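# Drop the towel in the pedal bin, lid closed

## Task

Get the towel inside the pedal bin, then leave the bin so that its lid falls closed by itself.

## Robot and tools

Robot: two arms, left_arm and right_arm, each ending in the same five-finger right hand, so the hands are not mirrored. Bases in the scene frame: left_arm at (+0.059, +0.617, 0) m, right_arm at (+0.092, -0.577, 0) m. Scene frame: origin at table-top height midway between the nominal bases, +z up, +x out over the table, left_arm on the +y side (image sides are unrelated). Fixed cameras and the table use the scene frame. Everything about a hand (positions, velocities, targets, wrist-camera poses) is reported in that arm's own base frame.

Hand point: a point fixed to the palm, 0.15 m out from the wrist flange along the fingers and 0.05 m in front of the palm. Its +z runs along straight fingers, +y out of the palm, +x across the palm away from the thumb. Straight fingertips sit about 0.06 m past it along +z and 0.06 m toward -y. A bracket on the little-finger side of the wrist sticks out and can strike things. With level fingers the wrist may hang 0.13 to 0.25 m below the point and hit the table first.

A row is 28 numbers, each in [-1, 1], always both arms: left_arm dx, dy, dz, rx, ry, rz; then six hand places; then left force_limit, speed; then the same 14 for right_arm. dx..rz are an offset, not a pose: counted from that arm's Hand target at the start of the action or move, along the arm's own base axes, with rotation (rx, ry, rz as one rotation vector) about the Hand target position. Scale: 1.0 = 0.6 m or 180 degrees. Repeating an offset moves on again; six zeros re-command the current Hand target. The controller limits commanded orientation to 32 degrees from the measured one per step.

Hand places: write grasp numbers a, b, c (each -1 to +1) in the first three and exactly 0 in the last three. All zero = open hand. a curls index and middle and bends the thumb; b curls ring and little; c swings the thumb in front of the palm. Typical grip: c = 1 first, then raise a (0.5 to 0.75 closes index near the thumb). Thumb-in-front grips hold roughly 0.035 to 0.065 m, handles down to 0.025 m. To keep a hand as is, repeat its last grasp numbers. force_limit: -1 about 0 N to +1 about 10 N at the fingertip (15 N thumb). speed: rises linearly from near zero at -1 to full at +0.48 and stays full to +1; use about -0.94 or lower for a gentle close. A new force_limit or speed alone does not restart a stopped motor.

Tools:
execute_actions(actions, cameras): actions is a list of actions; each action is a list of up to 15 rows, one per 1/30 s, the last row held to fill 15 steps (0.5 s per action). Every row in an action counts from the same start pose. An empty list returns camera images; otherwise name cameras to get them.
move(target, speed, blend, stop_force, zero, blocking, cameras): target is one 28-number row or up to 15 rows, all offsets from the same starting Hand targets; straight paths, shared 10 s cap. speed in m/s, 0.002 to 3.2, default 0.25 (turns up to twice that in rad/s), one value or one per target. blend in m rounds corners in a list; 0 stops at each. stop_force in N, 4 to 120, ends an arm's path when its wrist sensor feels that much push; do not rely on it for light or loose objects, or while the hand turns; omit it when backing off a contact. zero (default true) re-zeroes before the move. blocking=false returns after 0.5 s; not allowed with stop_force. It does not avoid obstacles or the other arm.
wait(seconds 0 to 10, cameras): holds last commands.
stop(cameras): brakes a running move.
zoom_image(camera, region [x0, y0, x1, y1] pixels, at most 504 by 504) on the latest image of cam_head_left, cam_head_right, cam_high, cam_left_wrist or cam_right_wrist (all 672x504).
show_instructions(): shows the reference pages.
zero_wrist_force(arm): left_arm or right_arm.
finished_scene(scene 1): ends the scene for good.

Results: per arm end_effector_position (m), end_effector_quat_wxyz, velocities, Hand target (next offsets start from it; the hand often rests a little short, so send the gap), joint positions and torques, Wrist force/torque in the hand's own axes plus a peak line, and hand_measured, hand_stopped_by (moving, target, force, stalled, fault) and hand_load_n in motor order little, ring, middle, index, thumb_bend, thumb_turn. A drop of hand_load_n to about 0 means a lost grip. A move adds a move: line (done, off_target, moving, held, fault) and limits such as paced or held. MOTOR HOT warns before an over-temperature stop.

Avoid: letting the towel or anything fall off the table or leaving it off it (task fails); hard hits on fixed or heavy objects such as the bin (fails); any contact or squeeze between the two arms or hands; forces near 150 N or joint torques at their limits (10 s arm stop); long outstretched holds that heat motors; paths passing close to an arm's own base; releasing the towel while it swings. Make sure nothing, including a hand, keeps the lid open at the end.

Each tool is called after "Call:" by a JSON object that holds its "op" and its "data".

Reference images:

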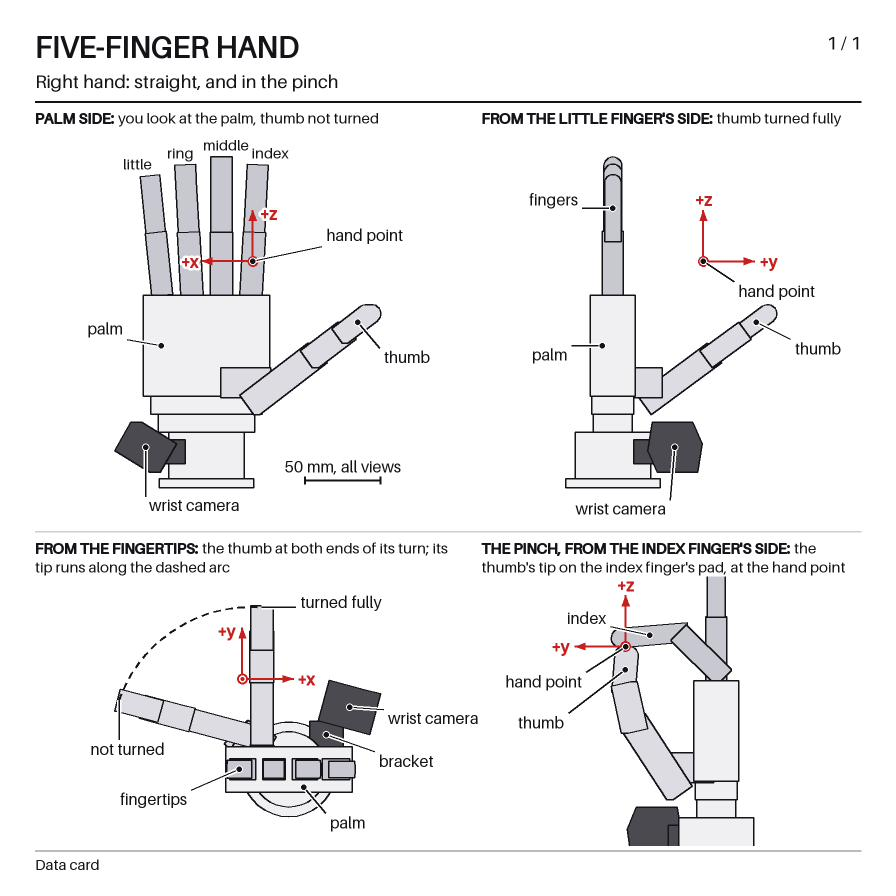

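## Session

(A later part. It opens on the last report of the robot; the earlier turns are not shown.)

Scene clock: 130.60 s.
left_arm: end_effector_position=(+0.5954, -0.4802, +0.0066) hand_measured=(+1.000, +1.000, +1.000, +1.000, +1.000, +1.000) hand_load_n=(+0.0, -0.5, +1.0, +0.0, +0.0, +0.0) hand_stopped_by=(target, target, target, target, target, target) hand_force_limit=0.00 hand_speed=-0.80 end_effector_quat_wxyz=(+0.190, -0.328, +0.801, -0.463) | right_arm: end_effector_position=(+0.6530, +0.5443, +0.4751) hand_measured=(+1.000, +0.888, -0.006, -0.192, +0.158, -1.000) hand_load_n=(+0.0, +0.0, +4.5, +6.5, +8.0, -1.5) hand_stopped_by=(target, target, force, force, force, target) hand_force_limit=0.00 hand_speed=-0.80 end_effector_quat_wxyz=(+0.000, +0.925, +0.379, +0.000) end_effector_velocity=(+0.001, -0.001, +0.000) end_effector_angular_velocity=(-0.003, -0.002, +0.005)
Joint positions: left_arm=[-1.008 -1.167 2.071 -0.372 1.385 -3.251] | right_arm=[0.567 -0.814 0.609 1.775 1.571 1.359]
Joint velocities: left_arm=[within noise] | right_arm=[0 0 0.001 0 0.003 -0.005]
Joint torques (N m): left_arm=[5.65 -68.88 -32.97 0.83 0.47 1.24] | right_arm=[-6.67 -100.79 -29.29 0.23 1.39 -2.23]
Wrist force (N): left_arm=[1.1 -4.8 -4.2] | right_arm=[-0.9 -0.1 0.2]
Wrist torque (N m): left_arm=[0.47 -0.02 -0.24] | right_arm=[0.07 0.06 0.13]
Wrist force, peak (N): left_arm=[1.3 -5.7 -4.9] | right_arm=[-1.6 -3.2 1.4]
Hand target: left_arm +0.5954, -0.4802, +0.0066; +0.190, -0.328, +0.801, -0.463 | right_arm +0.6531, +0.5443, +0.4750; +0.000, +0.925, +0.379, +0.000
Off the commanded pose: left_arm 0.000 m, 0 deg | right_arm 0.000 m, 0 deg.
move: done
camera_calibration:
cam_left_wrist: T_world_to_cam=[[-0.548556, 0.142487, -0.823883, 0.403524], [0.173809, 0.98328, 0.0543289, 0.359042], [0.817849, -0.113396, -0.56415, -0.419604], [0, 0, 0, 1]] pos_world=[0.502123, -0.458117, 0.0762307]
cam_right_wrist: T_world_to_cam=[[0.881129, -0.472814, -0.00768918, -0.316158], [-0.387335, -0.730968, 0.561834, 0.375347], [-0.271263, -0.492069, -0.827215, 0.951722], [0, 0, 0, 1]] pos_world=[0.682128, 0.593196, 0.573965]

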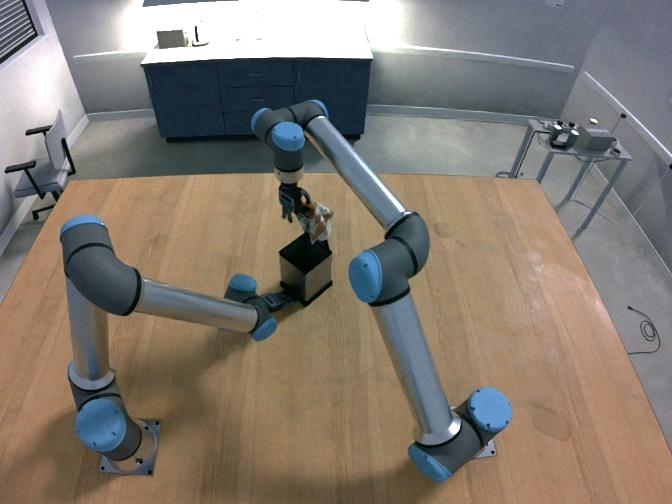

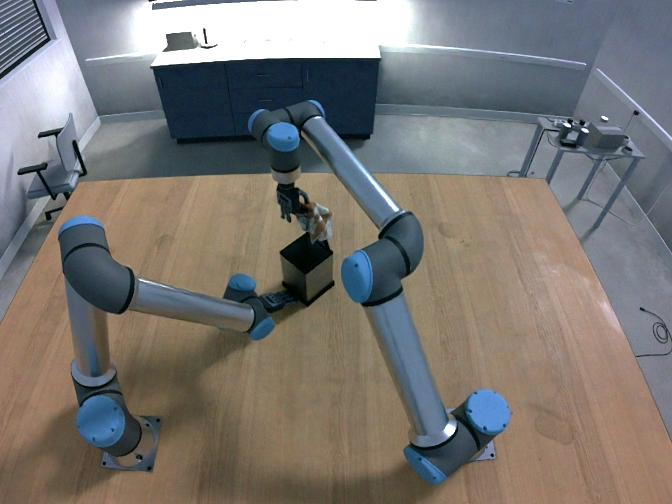

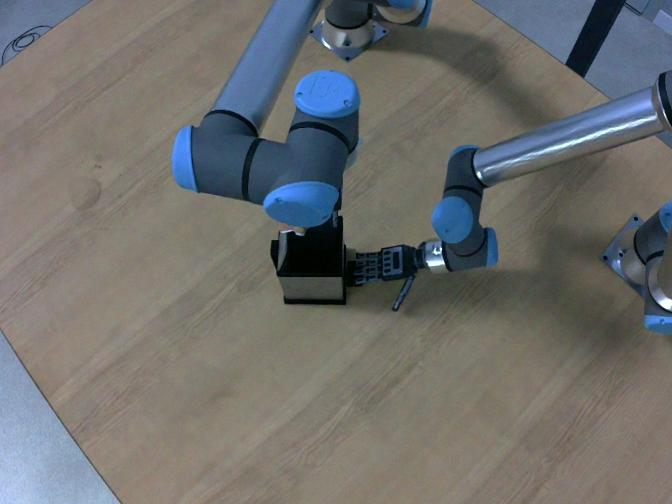

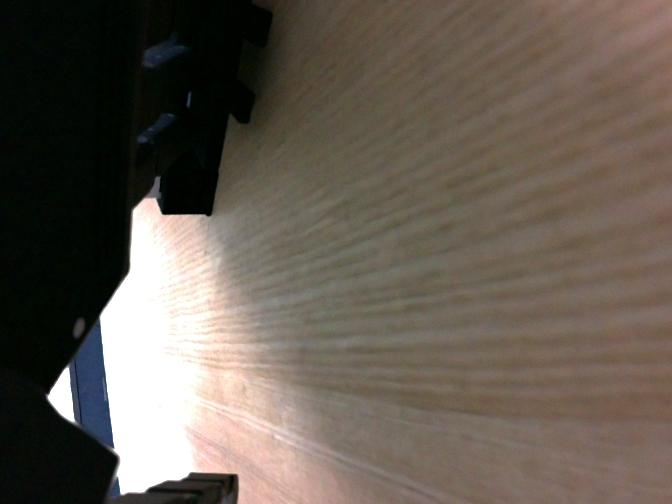

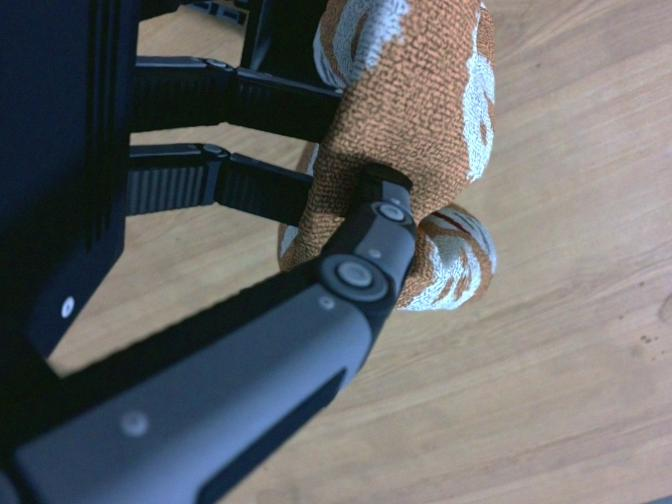

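Call:
{"op": "move", "data": {"target": [0,0,0,0,0,0, 0,0,0,0,0,0, 0,-0.8, -0.0055,0.065,0.03,0.4149,-0.0029,-0.4349, 0.75,0,1,0,0,0, 0,-0.8], "speed": 0.6, "cameras": ["cam_high", "cam_head_right", "cam_head_left"]}}

Call:
{"op": "zoom_image", "data": {"camera": "cam_high", "region": [240, 145, 380, 310]}}

Call:
{"op": "zoom_image", "data": {"camera": "cam_head_left", "region": [250, 165, 370, 310]}}

Scene clock: 140.23 s.
left_arm: end_effector_position=(+0.5954, -0.4802, +0.0066) hand_measured=(+1.000, +1.000, +1.000, +1.000, +1.000, +1.000) hand_load_n=(+0.0, +0.0, +0.5, -0.5, +0.0, +0.0) hand_stopped_by=(target, target, target, target, target, target) hand_force_limit=0.00 hand_speed=-0.80 end_effector_quat_wxyz=(+0.190, -0.328, +0.801, -0.463) | right_arm: end_effector_position=(+0.6497, +0.5833, +0.4930) hand_measured=(+1.000, +0.888, -0.006, -0.192, +0.158, -1.000) hand_load_n=(-0.5, +0.0, +4.0, +6.5, +8.0, -1.5) hand_stopped_by=(target, target, force, force, force, target) hand_force_limit=0.00 hand_speed=-0.80 end_effector_quat_wxyz=(-0.516, +0.765, -0.320, +0.216)
Joint positions: left_arm=[-1.008 -1.167 2.071 -0.372 1.385 -3.251] | right_arm=[0.397 -1.4 1.444 0.367 1.218 2.992]
Joint torques (N m): left_arm=[6.27 -69.44 -31.82 1.04 0.15 1.06] | right_arm=[-15.15 -72.9 -34.51 -3.06 1.62 1.23]
Wrist force (N): left_arm=[0.8 -5.0 -4.9] | right_arm=[-1.0 -2.7 0.8]
Wrist torque (N m): left_arm=[0.50 0.05 -0.25] | right_arm=[-0.20 -0.08 -0.27]
Wrist force, peak (N): left_arm=[1.4 -5.3 -5.2] | right_arm=[-1.7 -2.9 0.9]
Hand target: left_arm +0.5954, -0.4802, +0.0066; +0.190, -0.328, +0.801, -0.463 | right_arm +0.6498, +0.5833, +0.4930; -0.516, +0.765, -0.320, +0.216
Off the commanded pose: left_arm 0.000 m, 0 deg | right_arm 0.000 m, 0 deg.
move: done
Images, in order (width x height): cam_head_left 672x504, cam_head_right 672x504, cam_high 672x504.

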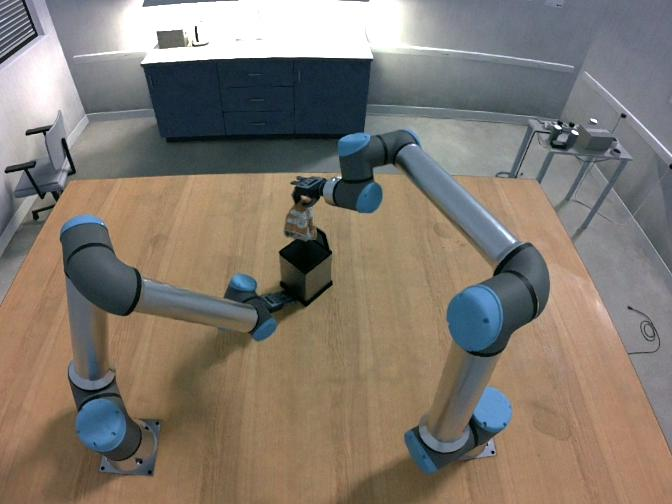

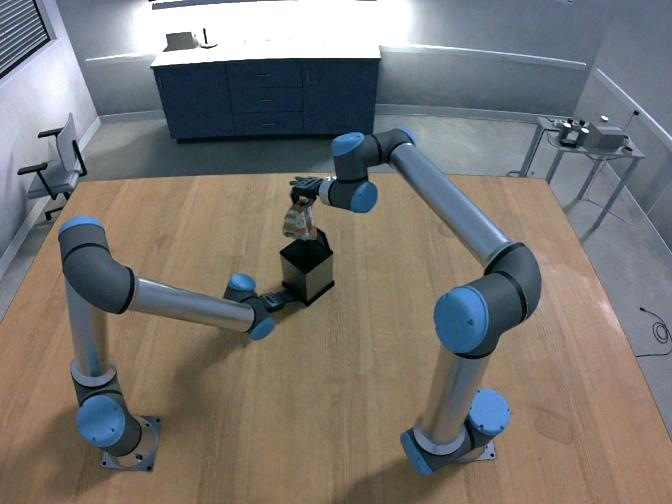

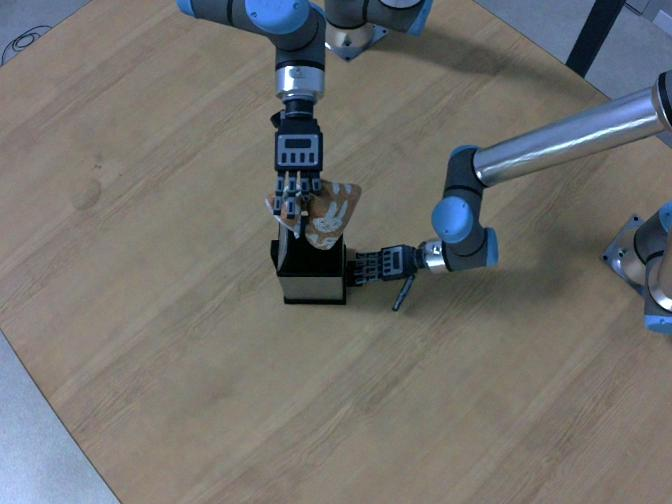

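Scaled by 3.055 from the camera's 672x504 image, which has a finer 960x720 frame.

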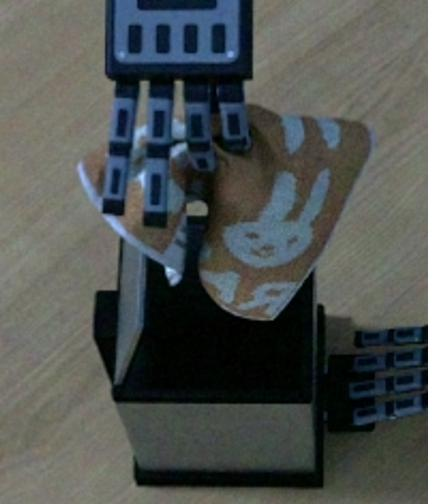

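Scaled by 3.476 from the camera's 672x504 image, which has a finer 960x720 frame.

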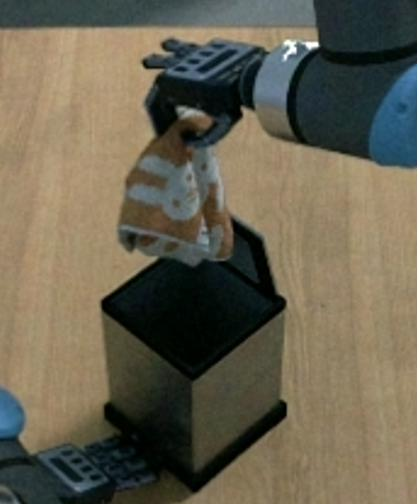

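Call:
{"op": "move", "data": {"target": [0,0,0,0,0,0, 0,0,0,0,0,0, 0,-0.8, 0.0118,-0.012,-0.2217,0,0,0, 0.75,0,1,0,0,0, 0,-0.8], "speed": 0.2, "cameras": ["cam_high", "cam_head_left", "cam_right_wrist"]}}

Call:
{"op": "zoom_image", "data": {"camera": "cam_high", "region": [240, 165, 380, 310]}}

Call:
{"op": "zoom_image", "data": {"camera": "cam_head_left", "region": [250, 165, 370, 310]}}

Scene clock: 142.03 s.
left_arm: end_effector_position=(+0.5954, -0.4802, +0.0066) hand_measured=(+1.000, +1.000, +1.000, +1.000, +1.000, +1.000) hand_load_n=(+0.0, +0.0, +0.5, +0.0, +0.0, +0.0) hand_stopped_by=(target, target, target, target, target, target) hand_force_limit=0.00 hand_speed=-0.80 end_effector_quat_wxyz=(+0.190, -0.328, +0.801, -0.463) | right_arm: end_effector_position=(+0.6569, +0.5760, +0.3601) hand_measured=(+1.000, +0.888, -0.006, -0.192, +0.158, -1.000) hand_load_n=(+0.0, +0.0, +4.0, +6.5, +7.5, -1.5) hand_stopped_by=(target, target, force, force, force, target) hand_force_limit=0.00 hand_speed=-0.80 end_effector_quat_wxyz=(-0.516, +0.765, -0.320, +0.216)
Joint positions: left_arm=[-1.008 -1.167 2.071 -0.372 1.385 -3.251] | right_arm=[0.382 -1.363 1.636 0.14 1.205 2.985]
Joint torques (N m): left_arm=[6.75 -68.03 -32.18 1.2 0.21 1.17] | right_arm=[9.32 -60.99 -33.71 -3.2 0.48 1.42]
Wrist force (N): left_arm=[0.8 -5.2 -4.5] | right_arm=[-1.4 -2.6 0.5]
Wrist torque (N m): left_arm=[0.45 0.04 -0.27] | right_arm=[-0.17 0.02 -0.29]
Wrist force, peak (N): left_arm=[1.2 -5.5 -5.3] | right_arm=[-2.3 -4.3 -0.6]
Hand target: left_arm +0.5954, -0.4802, +0.0066; +0.190, -0.328, +0.801, -0.463 | right_arm +0.6569, +0.5761, +0.3600; -0.516, +0.765, -0.320, +0.216
Off the commanded pose: left_arm 0.000 m, 0 deg | right_arm 0.000 m, 0 deg.
move: done
camera_calibration:
cam_right_wrist: T_world_to_cam=[[-0.0420327, -0.45709, -0.888426, 0.609021], [-0.991292, 0.130143, -0.0200584, 0.574909], [0.124791, 0.879847, -0.458581, -0.309895], [0, 0, 0, 1]] pos_world=[0.634174, 0.476218, 0.41049]
Images, in order (width x height): cam_head_left 672x504, cam_high 672x504, cam_right_wrist 672x504.

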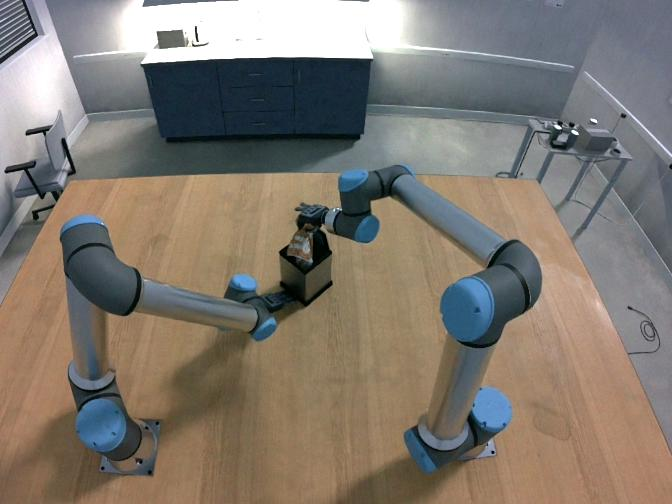

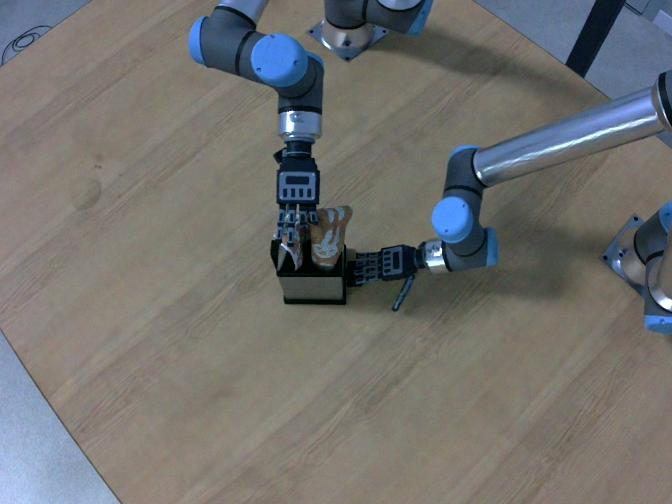

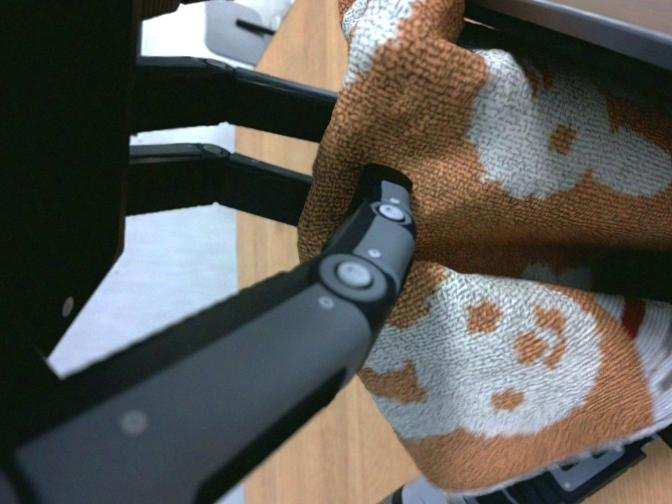

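Scaled by 3.476 from the camera's 672x504 image, which has a finer 960x720 frame.

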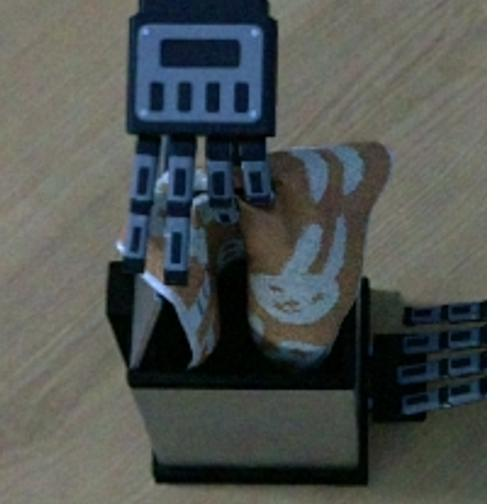

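Scaled by 3.476 from the camera's 672x504 image, which has a finer 960x720 frame.

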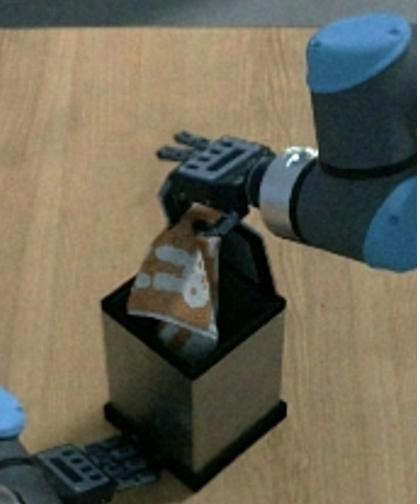

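Call:
{"op": "move", "data": {"target": [0,0,0,0,0,0, 0,0,0,0,0,0, 0,-0.8, -0.0058,0.006,-0.2417,0,0,0, 0.75,0,1,0,0,0, 0,-0.8], "speed": 0.1, "stop_force": 10, "cameras": ["cam_high", "cam_head_left", "cam_right_wrist"]}}

Call:
{"op": "zoom_image", "data": {"camera": "cam_high", "region": [240, 165, 380, 310]}}

Call:
{"op": "zoom_image", "data": {"camera": "cam_head_left", "region": [250, 165, 370, 310]}}

Scene clock: 145.77 s.
left_arm: end_effector_position=(+0.5954, -0.4802, +0.0066) hand_measured=(+1.000, +1.000, +1.000, +1.000, +1.000, +1.000) hand_load_n=(+0.0, +0.0, +0.5, +0.0, +0.0, -0.5) hand_stopped_by=(target, target, target, target, target, target) hand_force_limit=0.00 hand_speed=-0.80 end_effector_quat_wxyz=(+0.190, -0.328, +0.801, -0.464) | right_arm: end_effector_position=(+0.6556, +0.5772, +0.3118) hand_measured=(+1.000, +0.888, -0.006, -0.192, +0.158, -1.000) hand_load_n=(+0.0, +0.0, +4.0, +6.5, +8.0, -1.5) hand_stopped_by=(target, target, force, force, force, target) hand_force_limit=0.00 hand_speed=-0.80 end_effector_quat_wxyz=(-0.516, +0.765, -0.320, +0.216)
Joint positions: left_arm=[-1.008 -1.167 2.071 -0.372 1.385 -3.251] | right_arm=[0.385 -1.339 1.695 0.057 1.207 2.986]
Joint torques (N m): left_arm=[6.33 -44.55 -26.37 1.09 -0.07 1.05] | right_arm=[-16.14 -59.37 -33.91 -3.22 -1.77 -2.07]
Wrist force (N): left_arm=[-0.5 -5.5 -1.5] | right_arm=[-0.9 -2.6 0.9]
Wrist torque (N m): left_arm=[0.29 -0.25 -0.34] | right_arm=[-0.22 -0.07 -0.09]
Wrist force, peak (N): left_arm=[-0.2 -11.0 -11.6] | right_arm=[-3.3 -19.3 -11.3]
Hand target: left_arm +0.5954, -0.4802, +0.0066; +0.190, -0.328, +0.801, -0.463 | right_arm +0.6556, +0.5772, +0.3118; -0.516, +0.765, -0.320, +0.216 (not the last commanded pose)
Off the commanded pose: left_arm 0.000 m, 0 deg | right_arm 0.097 m, 0 deg.
move: contact (right_arm)
camera_calibration:
cam_right_wrist: T_world_to_cam=[[-0.0420453, -0.457172, -0.888384, 0.566635], [-0.991305, 0.130054, -0.020011, 0.572528], [0.124686, 0.879818, -0.458665, -0.332827], [0, 0, 0, 1]] pos_world=[0.632873, 0.477418, 0.36219]
Images, in order (width x height): cam_head_left 672x504, cam_high 672x504, cam_right_wrist 672x504.

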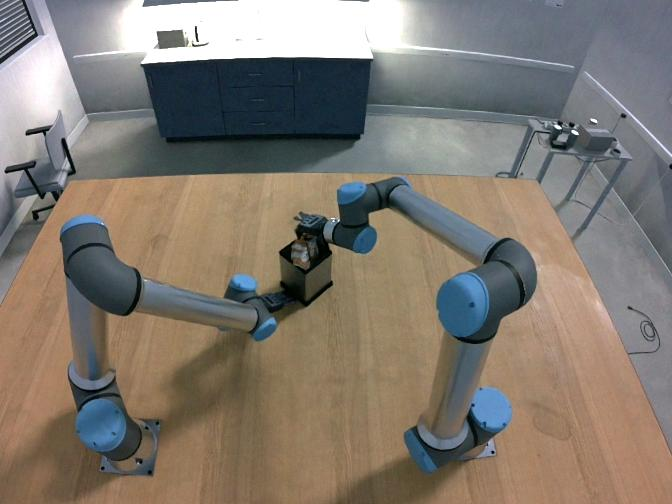

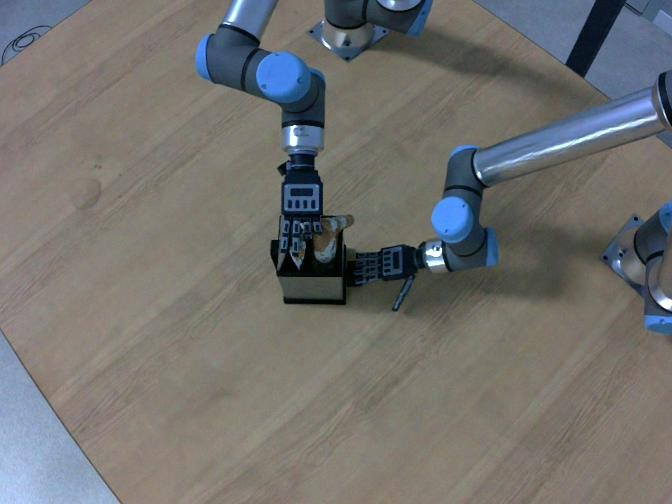

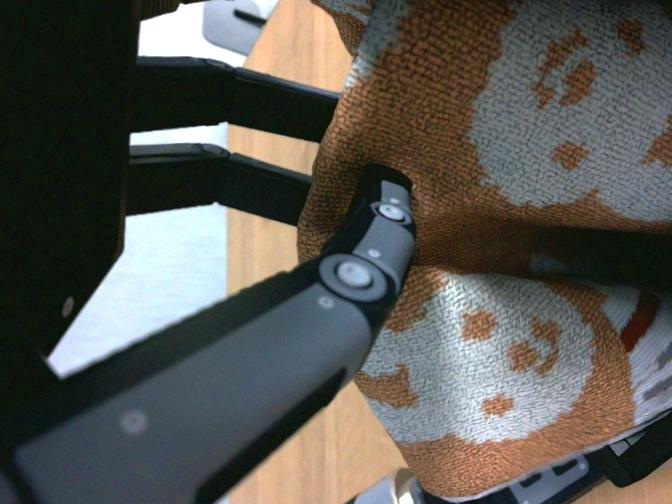

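Scaled by 3.476 from the camera's 672x504 image, which has a finer 960x720 frame.

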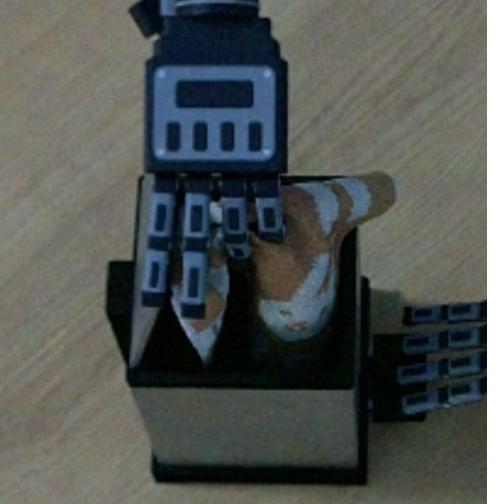

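Scaled by 3.476 from the camera's 672x504 image, which has a finer 960x720 frame.

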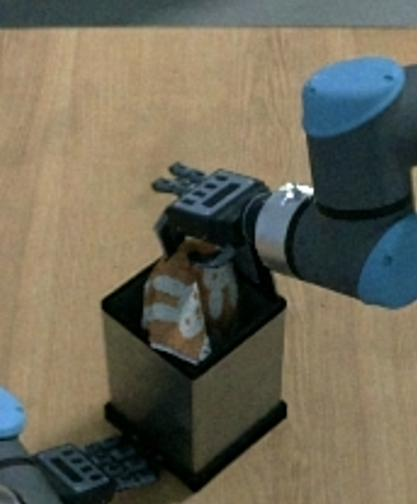

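Call:
{"op": "move", "data": {"target": [0,0,0,0,0,0, 0,0,0,0,0,0, 0,-0.8, -0.0272,0.0278,0.0167,0,0,0, 0.75,0,1,0,0,0, 0,-0.8], "speed": 0.1}}

Call:
{"op": "move", "data": {"target": [0,0,0,0,0,0, 0,0,0,0,0,0, 0,-0.8, 0,0,-0.178,0,0,0, 0.75,0,1,0,0,0, 0,-0.8], "speed": 0.08, "stop_force": 8, "cameras": ["cam_high", "cam_head_left", "cam_right_wrist"]}}

Call:
{"op": "zoom_image", "data": {"camera": "cam_high", "region": [240, 165, 380, 310]}}

Call:
{"op": "zoom_image", "data": {"camera": "cam_head_left", "region": [250, 165, 370, 310]}}

Scene clock: 150.77 s.
left_arm: end_effector_position=(+0.5954, -0.4802, +0.0066) hand_measured=(+1.000, +1.000, +1.000, +1.000, +1.000, +1.000) hand_load_n=(+0.0, -0.5, +1.0, +0.0, +0.0, +0.0) hand_stopped_by=(target, target, target, target, target, target) hand_force_limit=0.00 hand_speed=-0.80 end_effector_quat_wxyz=(+0.190, -0.328, +0.801, -0.463) | right_arm: end_effector_position=(+0.6392, +0.5939, +0.3219) hand_measured=(+1.000, +0.888, -0.006, -0.192, +0.158, -1.000) hand_load_n=(+0.0, +0.0, +4.0, +6.5, +8.0, -1.5) hand_stopped_by=(target, target, force, force, force, target) hand_force_limit=0.00 hand_speed=-0.80 end_effector_quat_wxyz=(-0.516, +0.765, -0.320, +0.216)
Joint positions: left_arm=[-1.008 -1.167 2.071 -0.372 1.385 -3.251] | right_arm=[0.419 -1.349 1.689 0.069 1.239 3.001]
Joint torques (N m): left_arm=[6.1 -43.1 -14.12 1.41 -0.04 1.03] | right_arm=[-15.89 -55.83 -36.3 -3.08 -1.47 -1.92]
Wrist force (N): left_arm=[-1.0 -5.7 -1.8] | right_arm=[-1.1 -2.6 1.2]
Wrist torque (N m): left_arm=[0.34 -0.19 -0.37] | right_arm=[-0.25 -0.04 -0.28]
Wrist force, peak (N): left_arm=[-0.7 -6.6 -1.9] | right_arm=[-2.0 -2.9 0.9]
Hand target: left_arm +0.5954, -0.4802, +0.0066; +0.190, -0.328, +0.801, -0.463 | right_arm +0.6393, +0.5939, +0.3218; -0.516, +0.765, -0.320, +0.216
Off the commanded pose: left_arm 0.000 m, 0 deg | right_arm 0.000 m, 0 deg.
move: done

Scene clock: 152.93 s.
left_arm: end_effector_position=(+0.5953, -0.4802, +0.0066) hand_measured=(+1.000, +1.000, +1.000, +1.000, +1.000, +1.000) hand_load_n=(+0.0, +0.0, +0.5, +0.0, +0.0, -0.5) hand_stopped_by=(target, target, target, target, target, target) hand_force_limit=0.00 hand_speed=-0.80 end_effector_quat_wxyz=(+0.190, -0.328, +0.801, -0.463) | right_arm: end_effector_position=(+0.6393, +0.5939, +0.2150) hand_measured=(+1.000, +0.888, -0.006, -0.192, +0.158, -1.000) hand_load_n=(+0.0, +0.0, +4.0, +6.5, +8.0, -1.5) hand_stopped_by=(target, target, force, force, force, target) hand_force_limit=0.00 hand_speed=-0.80 end_effector_quat_wxyz=(-0.516, +0.765, -0.320, +0.216)
Joint positions: left_arm=[-1.008 -1.167 2.071 -0.372 1.385 -3.251] | right_arm=[0.419 -1.275 1.799 -0.115 1.239 3.001]
Joint torques (N m): left_arm=[6 -46.78 -18.52 1.55 -0.23 0.98] | right_arm=[-5.71 -74.55 -41.98 0.78 -1.09 1.43]
Wrist force (N): left_arm=[-0.9 -4.9 -2.5] | right_arm=[1.2 -3.7 0.4]
Wrist torque (N m): left_arm=[0.34 -0.15 -0.34] | right_arm=[-0.25 -0.03 -0.28]
Wrist force, peak (N): left_arm=[-1.2 -6.2 -2.1] | right_arm=[1.2 -5.0 0.3]
Hand target: left_arm +0.5954, -0.4802, +0.0066; +0.190, -0.328, +0.801, -0.463 | right_arm +0.6393, +0.5939, +0.2150; -0.516, +0.765, -0.320, +0.216
Off the commanded pose: left_arm 0.000 m, 0 deg | right_arm 0.000 m, 0 deg.
move: done
camera_calibration:
cam_right_wrist: T_world_to_cam=[[-0.0421332, -0.45716, -0.888386, 0.487637], [-0.991301, 0.130095, -0.0199322, 0.552217], [0.124687, 0.879818, -0.458664, -0.389887], [0, 0, 0, 1]] pos_world=[0.616573, 0.494118, 0.26539]
Images, in order (width x height): cam_head_left 672x504, cam_high 672x504, cam_right_wrist 672x504.

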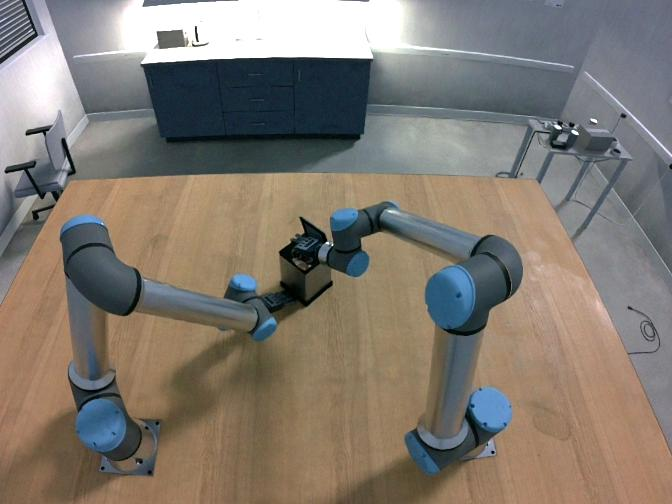

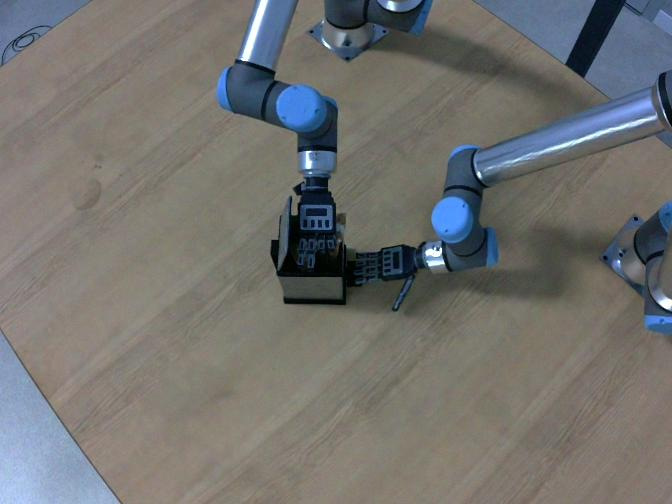

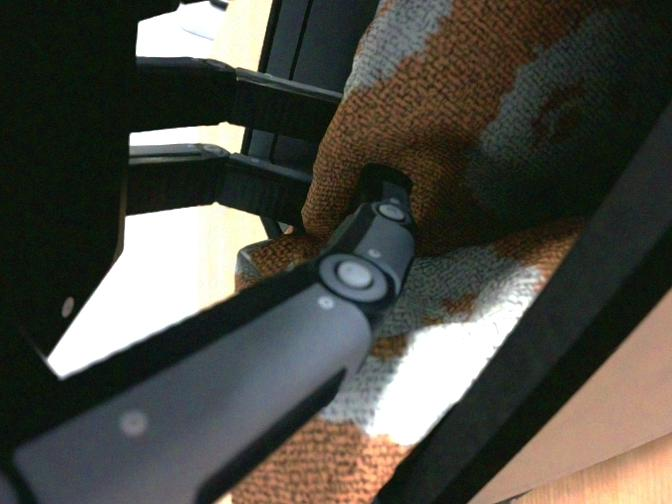

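Scaled by 3.476 from the camera's 672x504 image, which has a finer 960x720 frame.

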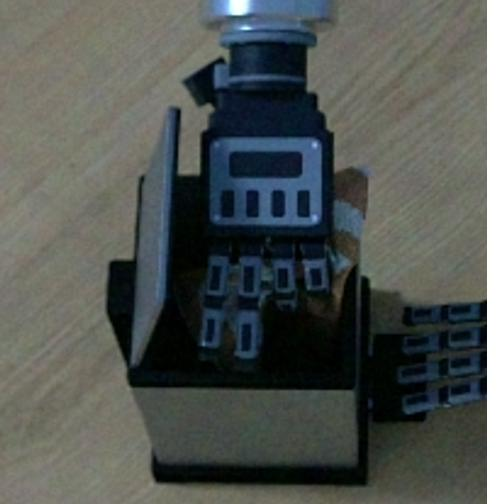

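Scaled by 3.476 from the camera's 672x504 image, which has a finer 960x720 frame.

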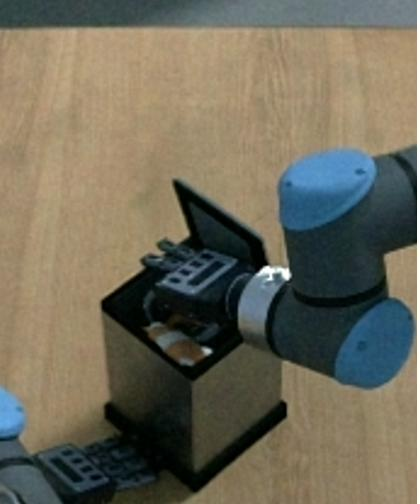

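Call:
{"op": "move", "data": {"target": [[0,0,0,0,0,0, 0,0,0,0,0,0, 0,-0.8, 0,0,0,0,0,0, 0.35,0,1,0,0,0, 0,-0.3],[0,0,0,0,0,0, 0,0,0,0,0,0, 0,-0.8, 0,0,0.1,0,0,0, 0.35,0,1,0,0,0, 0,-0.3]], "speed": 0.1, "cameras": ["cam_high", "cam_head_left", "cam_right_wrist"]}}

Call:
{"op": "zoom_image", "data": {"camera": "cam_high", "region": [240, 165, 380, 310]}}

Call:
{"op": "zoom_image", "data": {"camera": "cam_head_left", "region": [250, 165, 370, 310]}}

Scene clock: 157.17 s.
left_arm: end_effector_position=(+0.5954, -0.4802, +0.0066) hand_measured=(+1.000, +1.000, +1.000, +1.000, +1.000, +1.000) hand_load_n=(+0.0, +0.0, +1.0, +0.0, +0.0, -0.5) hand_stopped_by=(target, target, target, target, target, target) hand_force_limit=0.00 hand_speed=-0.80 end_effector_quat_wxyz=(+0.190, -0.328, +0.801, -0.463) | right_arm: end_effector_position=(+0.6393, +0.5939, +0.2750) hand_measured=(+1.000, +0.948, +0.450, +0.300, +0.388, -1.000) hand_load_n=(+0.0, +0.0, +0.0, -0.5, +0.0, +0.0) hand_stopped_by=(target, target, target, target, target, target) hand_force_limit=0.00 hand_speed=-0.30 end_effector_quat_wxyz=(-0.516, +0.765, -0.320, +0.216)
Joint positions: left_arm=[-1.008 -1.167 2.071 -0.372 1.385 -3.251] | right_arm=[0.419 -1.321 1.741 -0.012 1.239 3.001]
Joint torques (N m): left_arm=[5.41 -59.05 -29.46 1.75 -0.23 1.05] | right_arm=[4.11 -64.79 -35.86 -0.68 1.23 -2.12]
Wrist force (N): left_arm=[-0.8 -6.5 -1.9] | right_arm=[-0.9 -3.1 0.9]
Wrist torque (N m): left_arm=[0.38 -0.21 -0.36] | right_arm=[-0.22 -0.06 -0.28]
Wrist force, peak (N): left_arm=[-0.9 -6.8 -1.9] | right_arm=[-1.1 -4.4 0.3]
Hand target: left_arm +0.5954, -0.4802, +0.0066; +0.190, -0.328, +0.801, -0.463 | right_arm +0.6393, +0.5939, +0.2750; -0.516, +0.765, -0.320, +0.216
Off the commanded pose: left_arm 0.000 m, 0 deg | right_arm 0.000 m, 0 deg.
move: done
camera_calibration:
cam_right_wrist: T_world_to_cam=[[-0.0420327, -0.45709, -0.888426, 0.540858], [-0.991292, 0.130143, -0.0200584, 0.553425], [0.124791, 0.879847, -0.458581, -0.362473], [0, 0, 0, 1]] pos_world=[0.616574, 0.494118, 0.32539]
Images, in order (width x height): cam_head_left 672x504, cam_high 672x504, cam_right_wrist 672x504.

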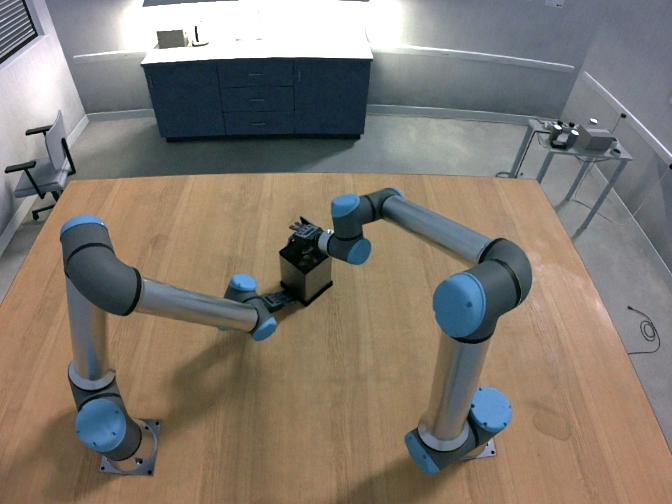

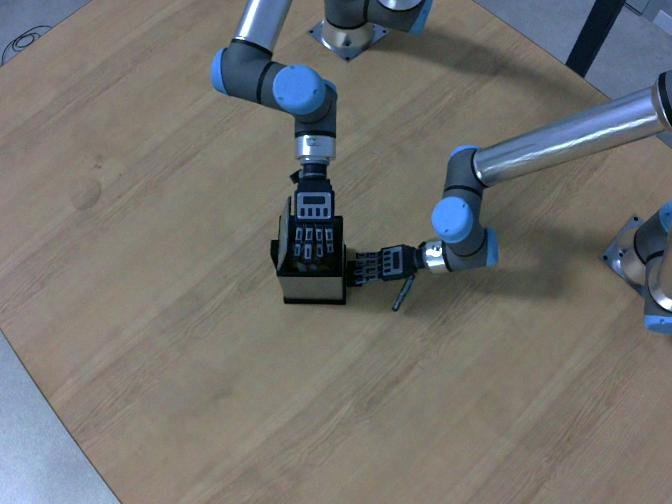

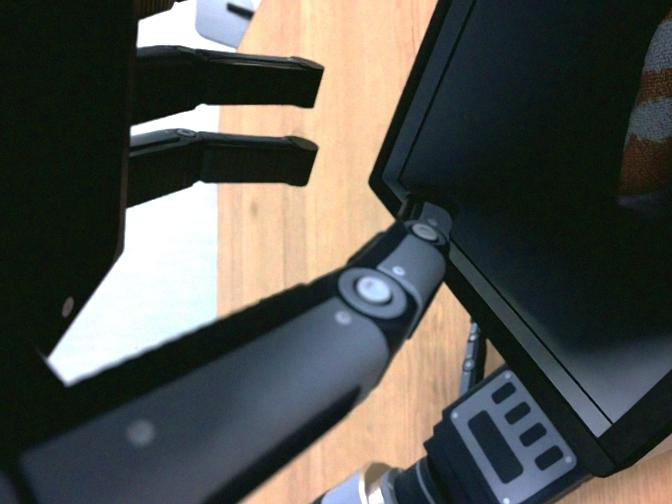

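Scaled by 3.476 from the camera's 672x504 image, which has a finer 960x720 frame.

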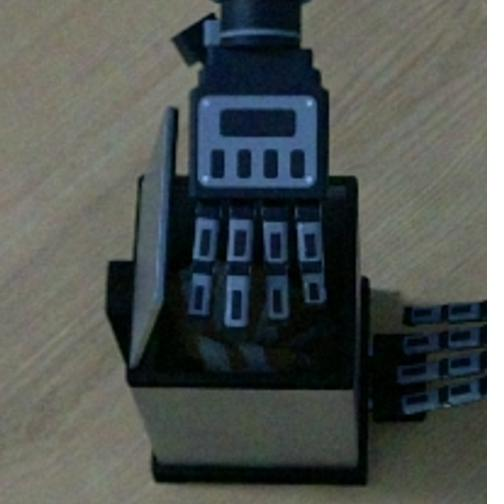

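Scaled by 3.476 from the camera's 672x504 image, which has a finer 960x720 frame.

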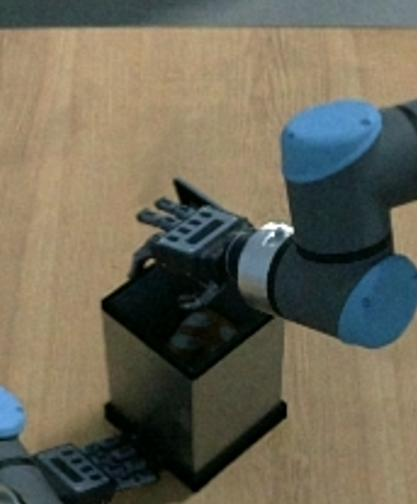

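Call:
{"op": "move", "data": {"target": [[0,0,0,0,0,0, 0,0,0,0,0,0, 0,-0.8, 0,0,0.27,0,0,0, 0.35,0,1,0,0,0, 0,-0.3],[0,0,0,0,0,0, 0,0,0,0,0,0, 0,-0.8, -0.2,-0.197,0.3,0,0,0, 0.35,0,1,0,0,0, 0,-0.3]], "speed": 0.35, "blend": 0.06, "cameras": ["cam_high", "cam_head_left", "cam_right_wrist"]}}

Call:
{"op": "zoom_image", "data": {"camera": "cam_high", "region": [240, 165, 380, 310]}}

Call:
{"op": "zoom_image", "data": {"camera": "cam_head_left", "region": [250, 165, 370, 310]}}

Scene clock: 160.47 s.
left_arm: end_effector_position=(+0.5954, -0.4802, +0.0066) hand_measured=(+1.000, +1.000, +1.000, +1.000, +1.000, +1.000) hand_load_n=(+0.0, +0.0, +1.0, +0.0, +0.0, -0.5) hand_stopped_by=(target, target, target, target, target, target) hand_force_limit=0.00 hand_speed=-0.80 end_effector_quat_wxyz=(+0.190, -0.328, +0.801, -0.463) | right_arm: end_effector_position=(+0.5194, +0.4757, +0.4550) hand_measured=(+1.000, +0.948, +0.450, +0.300, +0.388, -1.000) hand_load_n=(+0.0, +0.0, +0.0, +0.0, +0.0, +0.0) hand_stopped_by=(target, target, target, target, target, target) hand_force_limit=0.00 hand_speed=-0.30 end_effector_quat_wxyz=(-0.516, +0.765, -0.320, +0.216)
Joint positions: left_arm=[-1.008 -1.167 2.071 -0.372 1.385 -3.251] | right_arm=[0.291 -1.682 1.804 0.308 1.121 2.945]
Joint torques (N m): left_arm=[7.64 -69.9 -13.81 1.47 -0.35 1.16] | right_arm=[-9.16 -45.89 -33.01 -2.39 -1.72 -0.11]
Wrist force (N): left_arm=[-0.9 -6.4 -1.9] | right_arm=[-0.8 -3.6 0.3]
Wrist torque (N m): left_arm=[0.37 -0.17 -0.38] | right_arm=[-0.24 -0.07 -0.12]
Wrist force, peak (N): left_arm=[-1.0 -7.0 -2.2] | right_arm=[-0.9 -5.1 1.2]
Hand target: left_arm +0.5954, -0.4802, +0.0066; +0.190, -0.328, +0.801, -0.463 | right_arm +0.5193, +0.4757, +0.4550; -0.516, +0.765, -0.320, +0.216
Off the commanded pose: left_arm 0.000 m, 0 deg | right_arm 0.000 m, 0 deg.
move: done
camera_calibration:
cam_right_wrist: T_world_to_cam=[[-0.04209, -0.457162, -0.888387, 0.641742], [-0.991291, 0.130162, -0.0200158, 0.453533], [0.124785, 0.879807, -0.458659, -0.160911], [0, 0, 0, 1]] pos_world=[0.496673, 0.375918, 0.50539]
Images, in order (width x height): cam_head_left 672x504, cam_high 672x504, cam_right_wrist 672x504.

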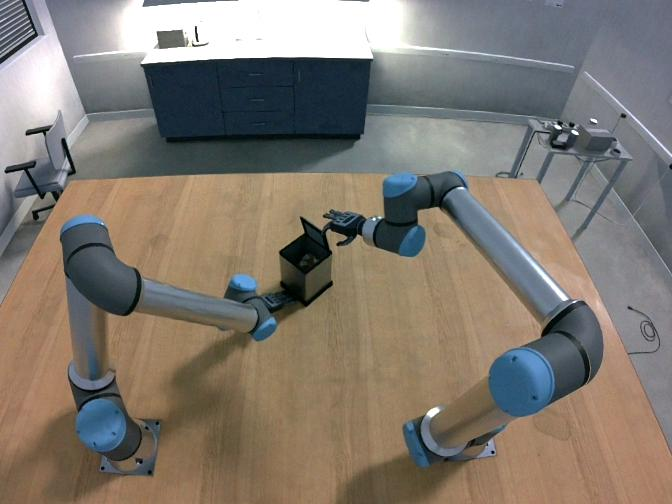

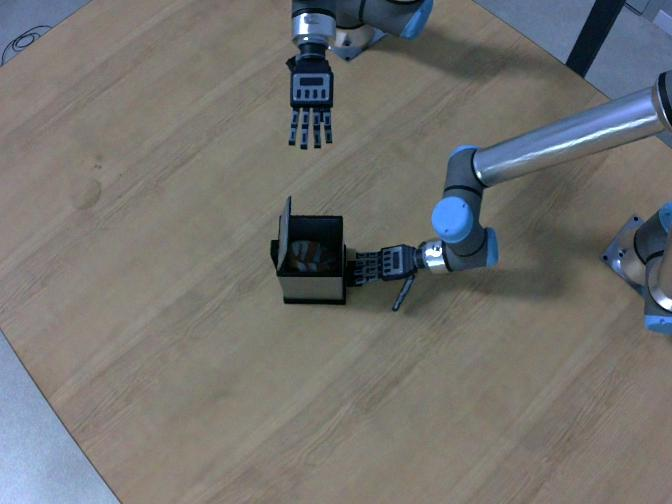

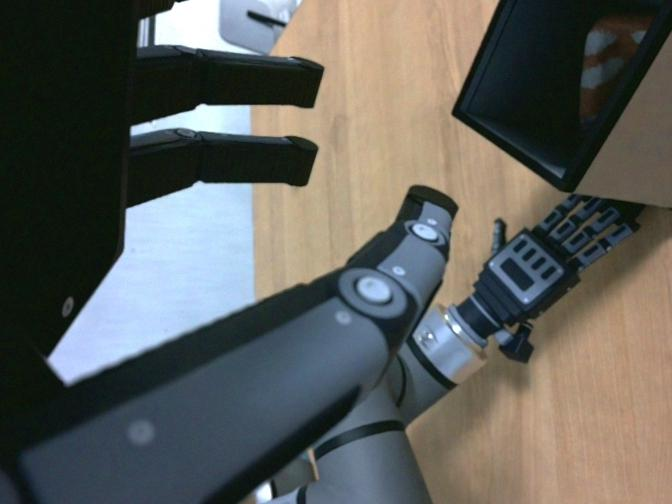

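Scaled by 3.476 from the camera's 672x504 image, which has a finer 960x720 frame.

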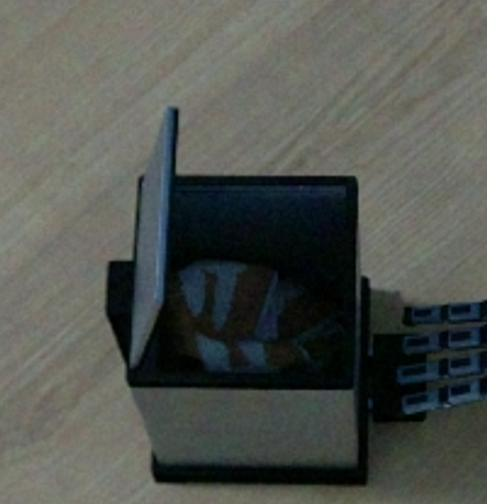

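Scaled by 3.476 from the camera's 672x504 image, which has a finer 960x720 frame.

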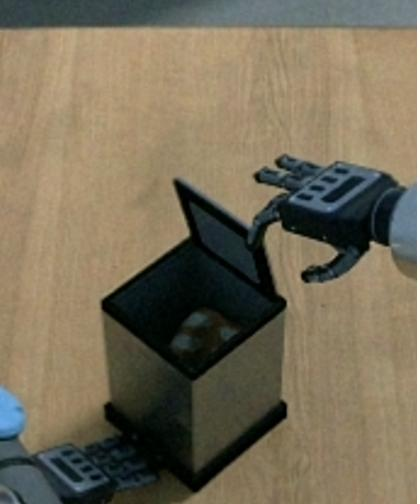

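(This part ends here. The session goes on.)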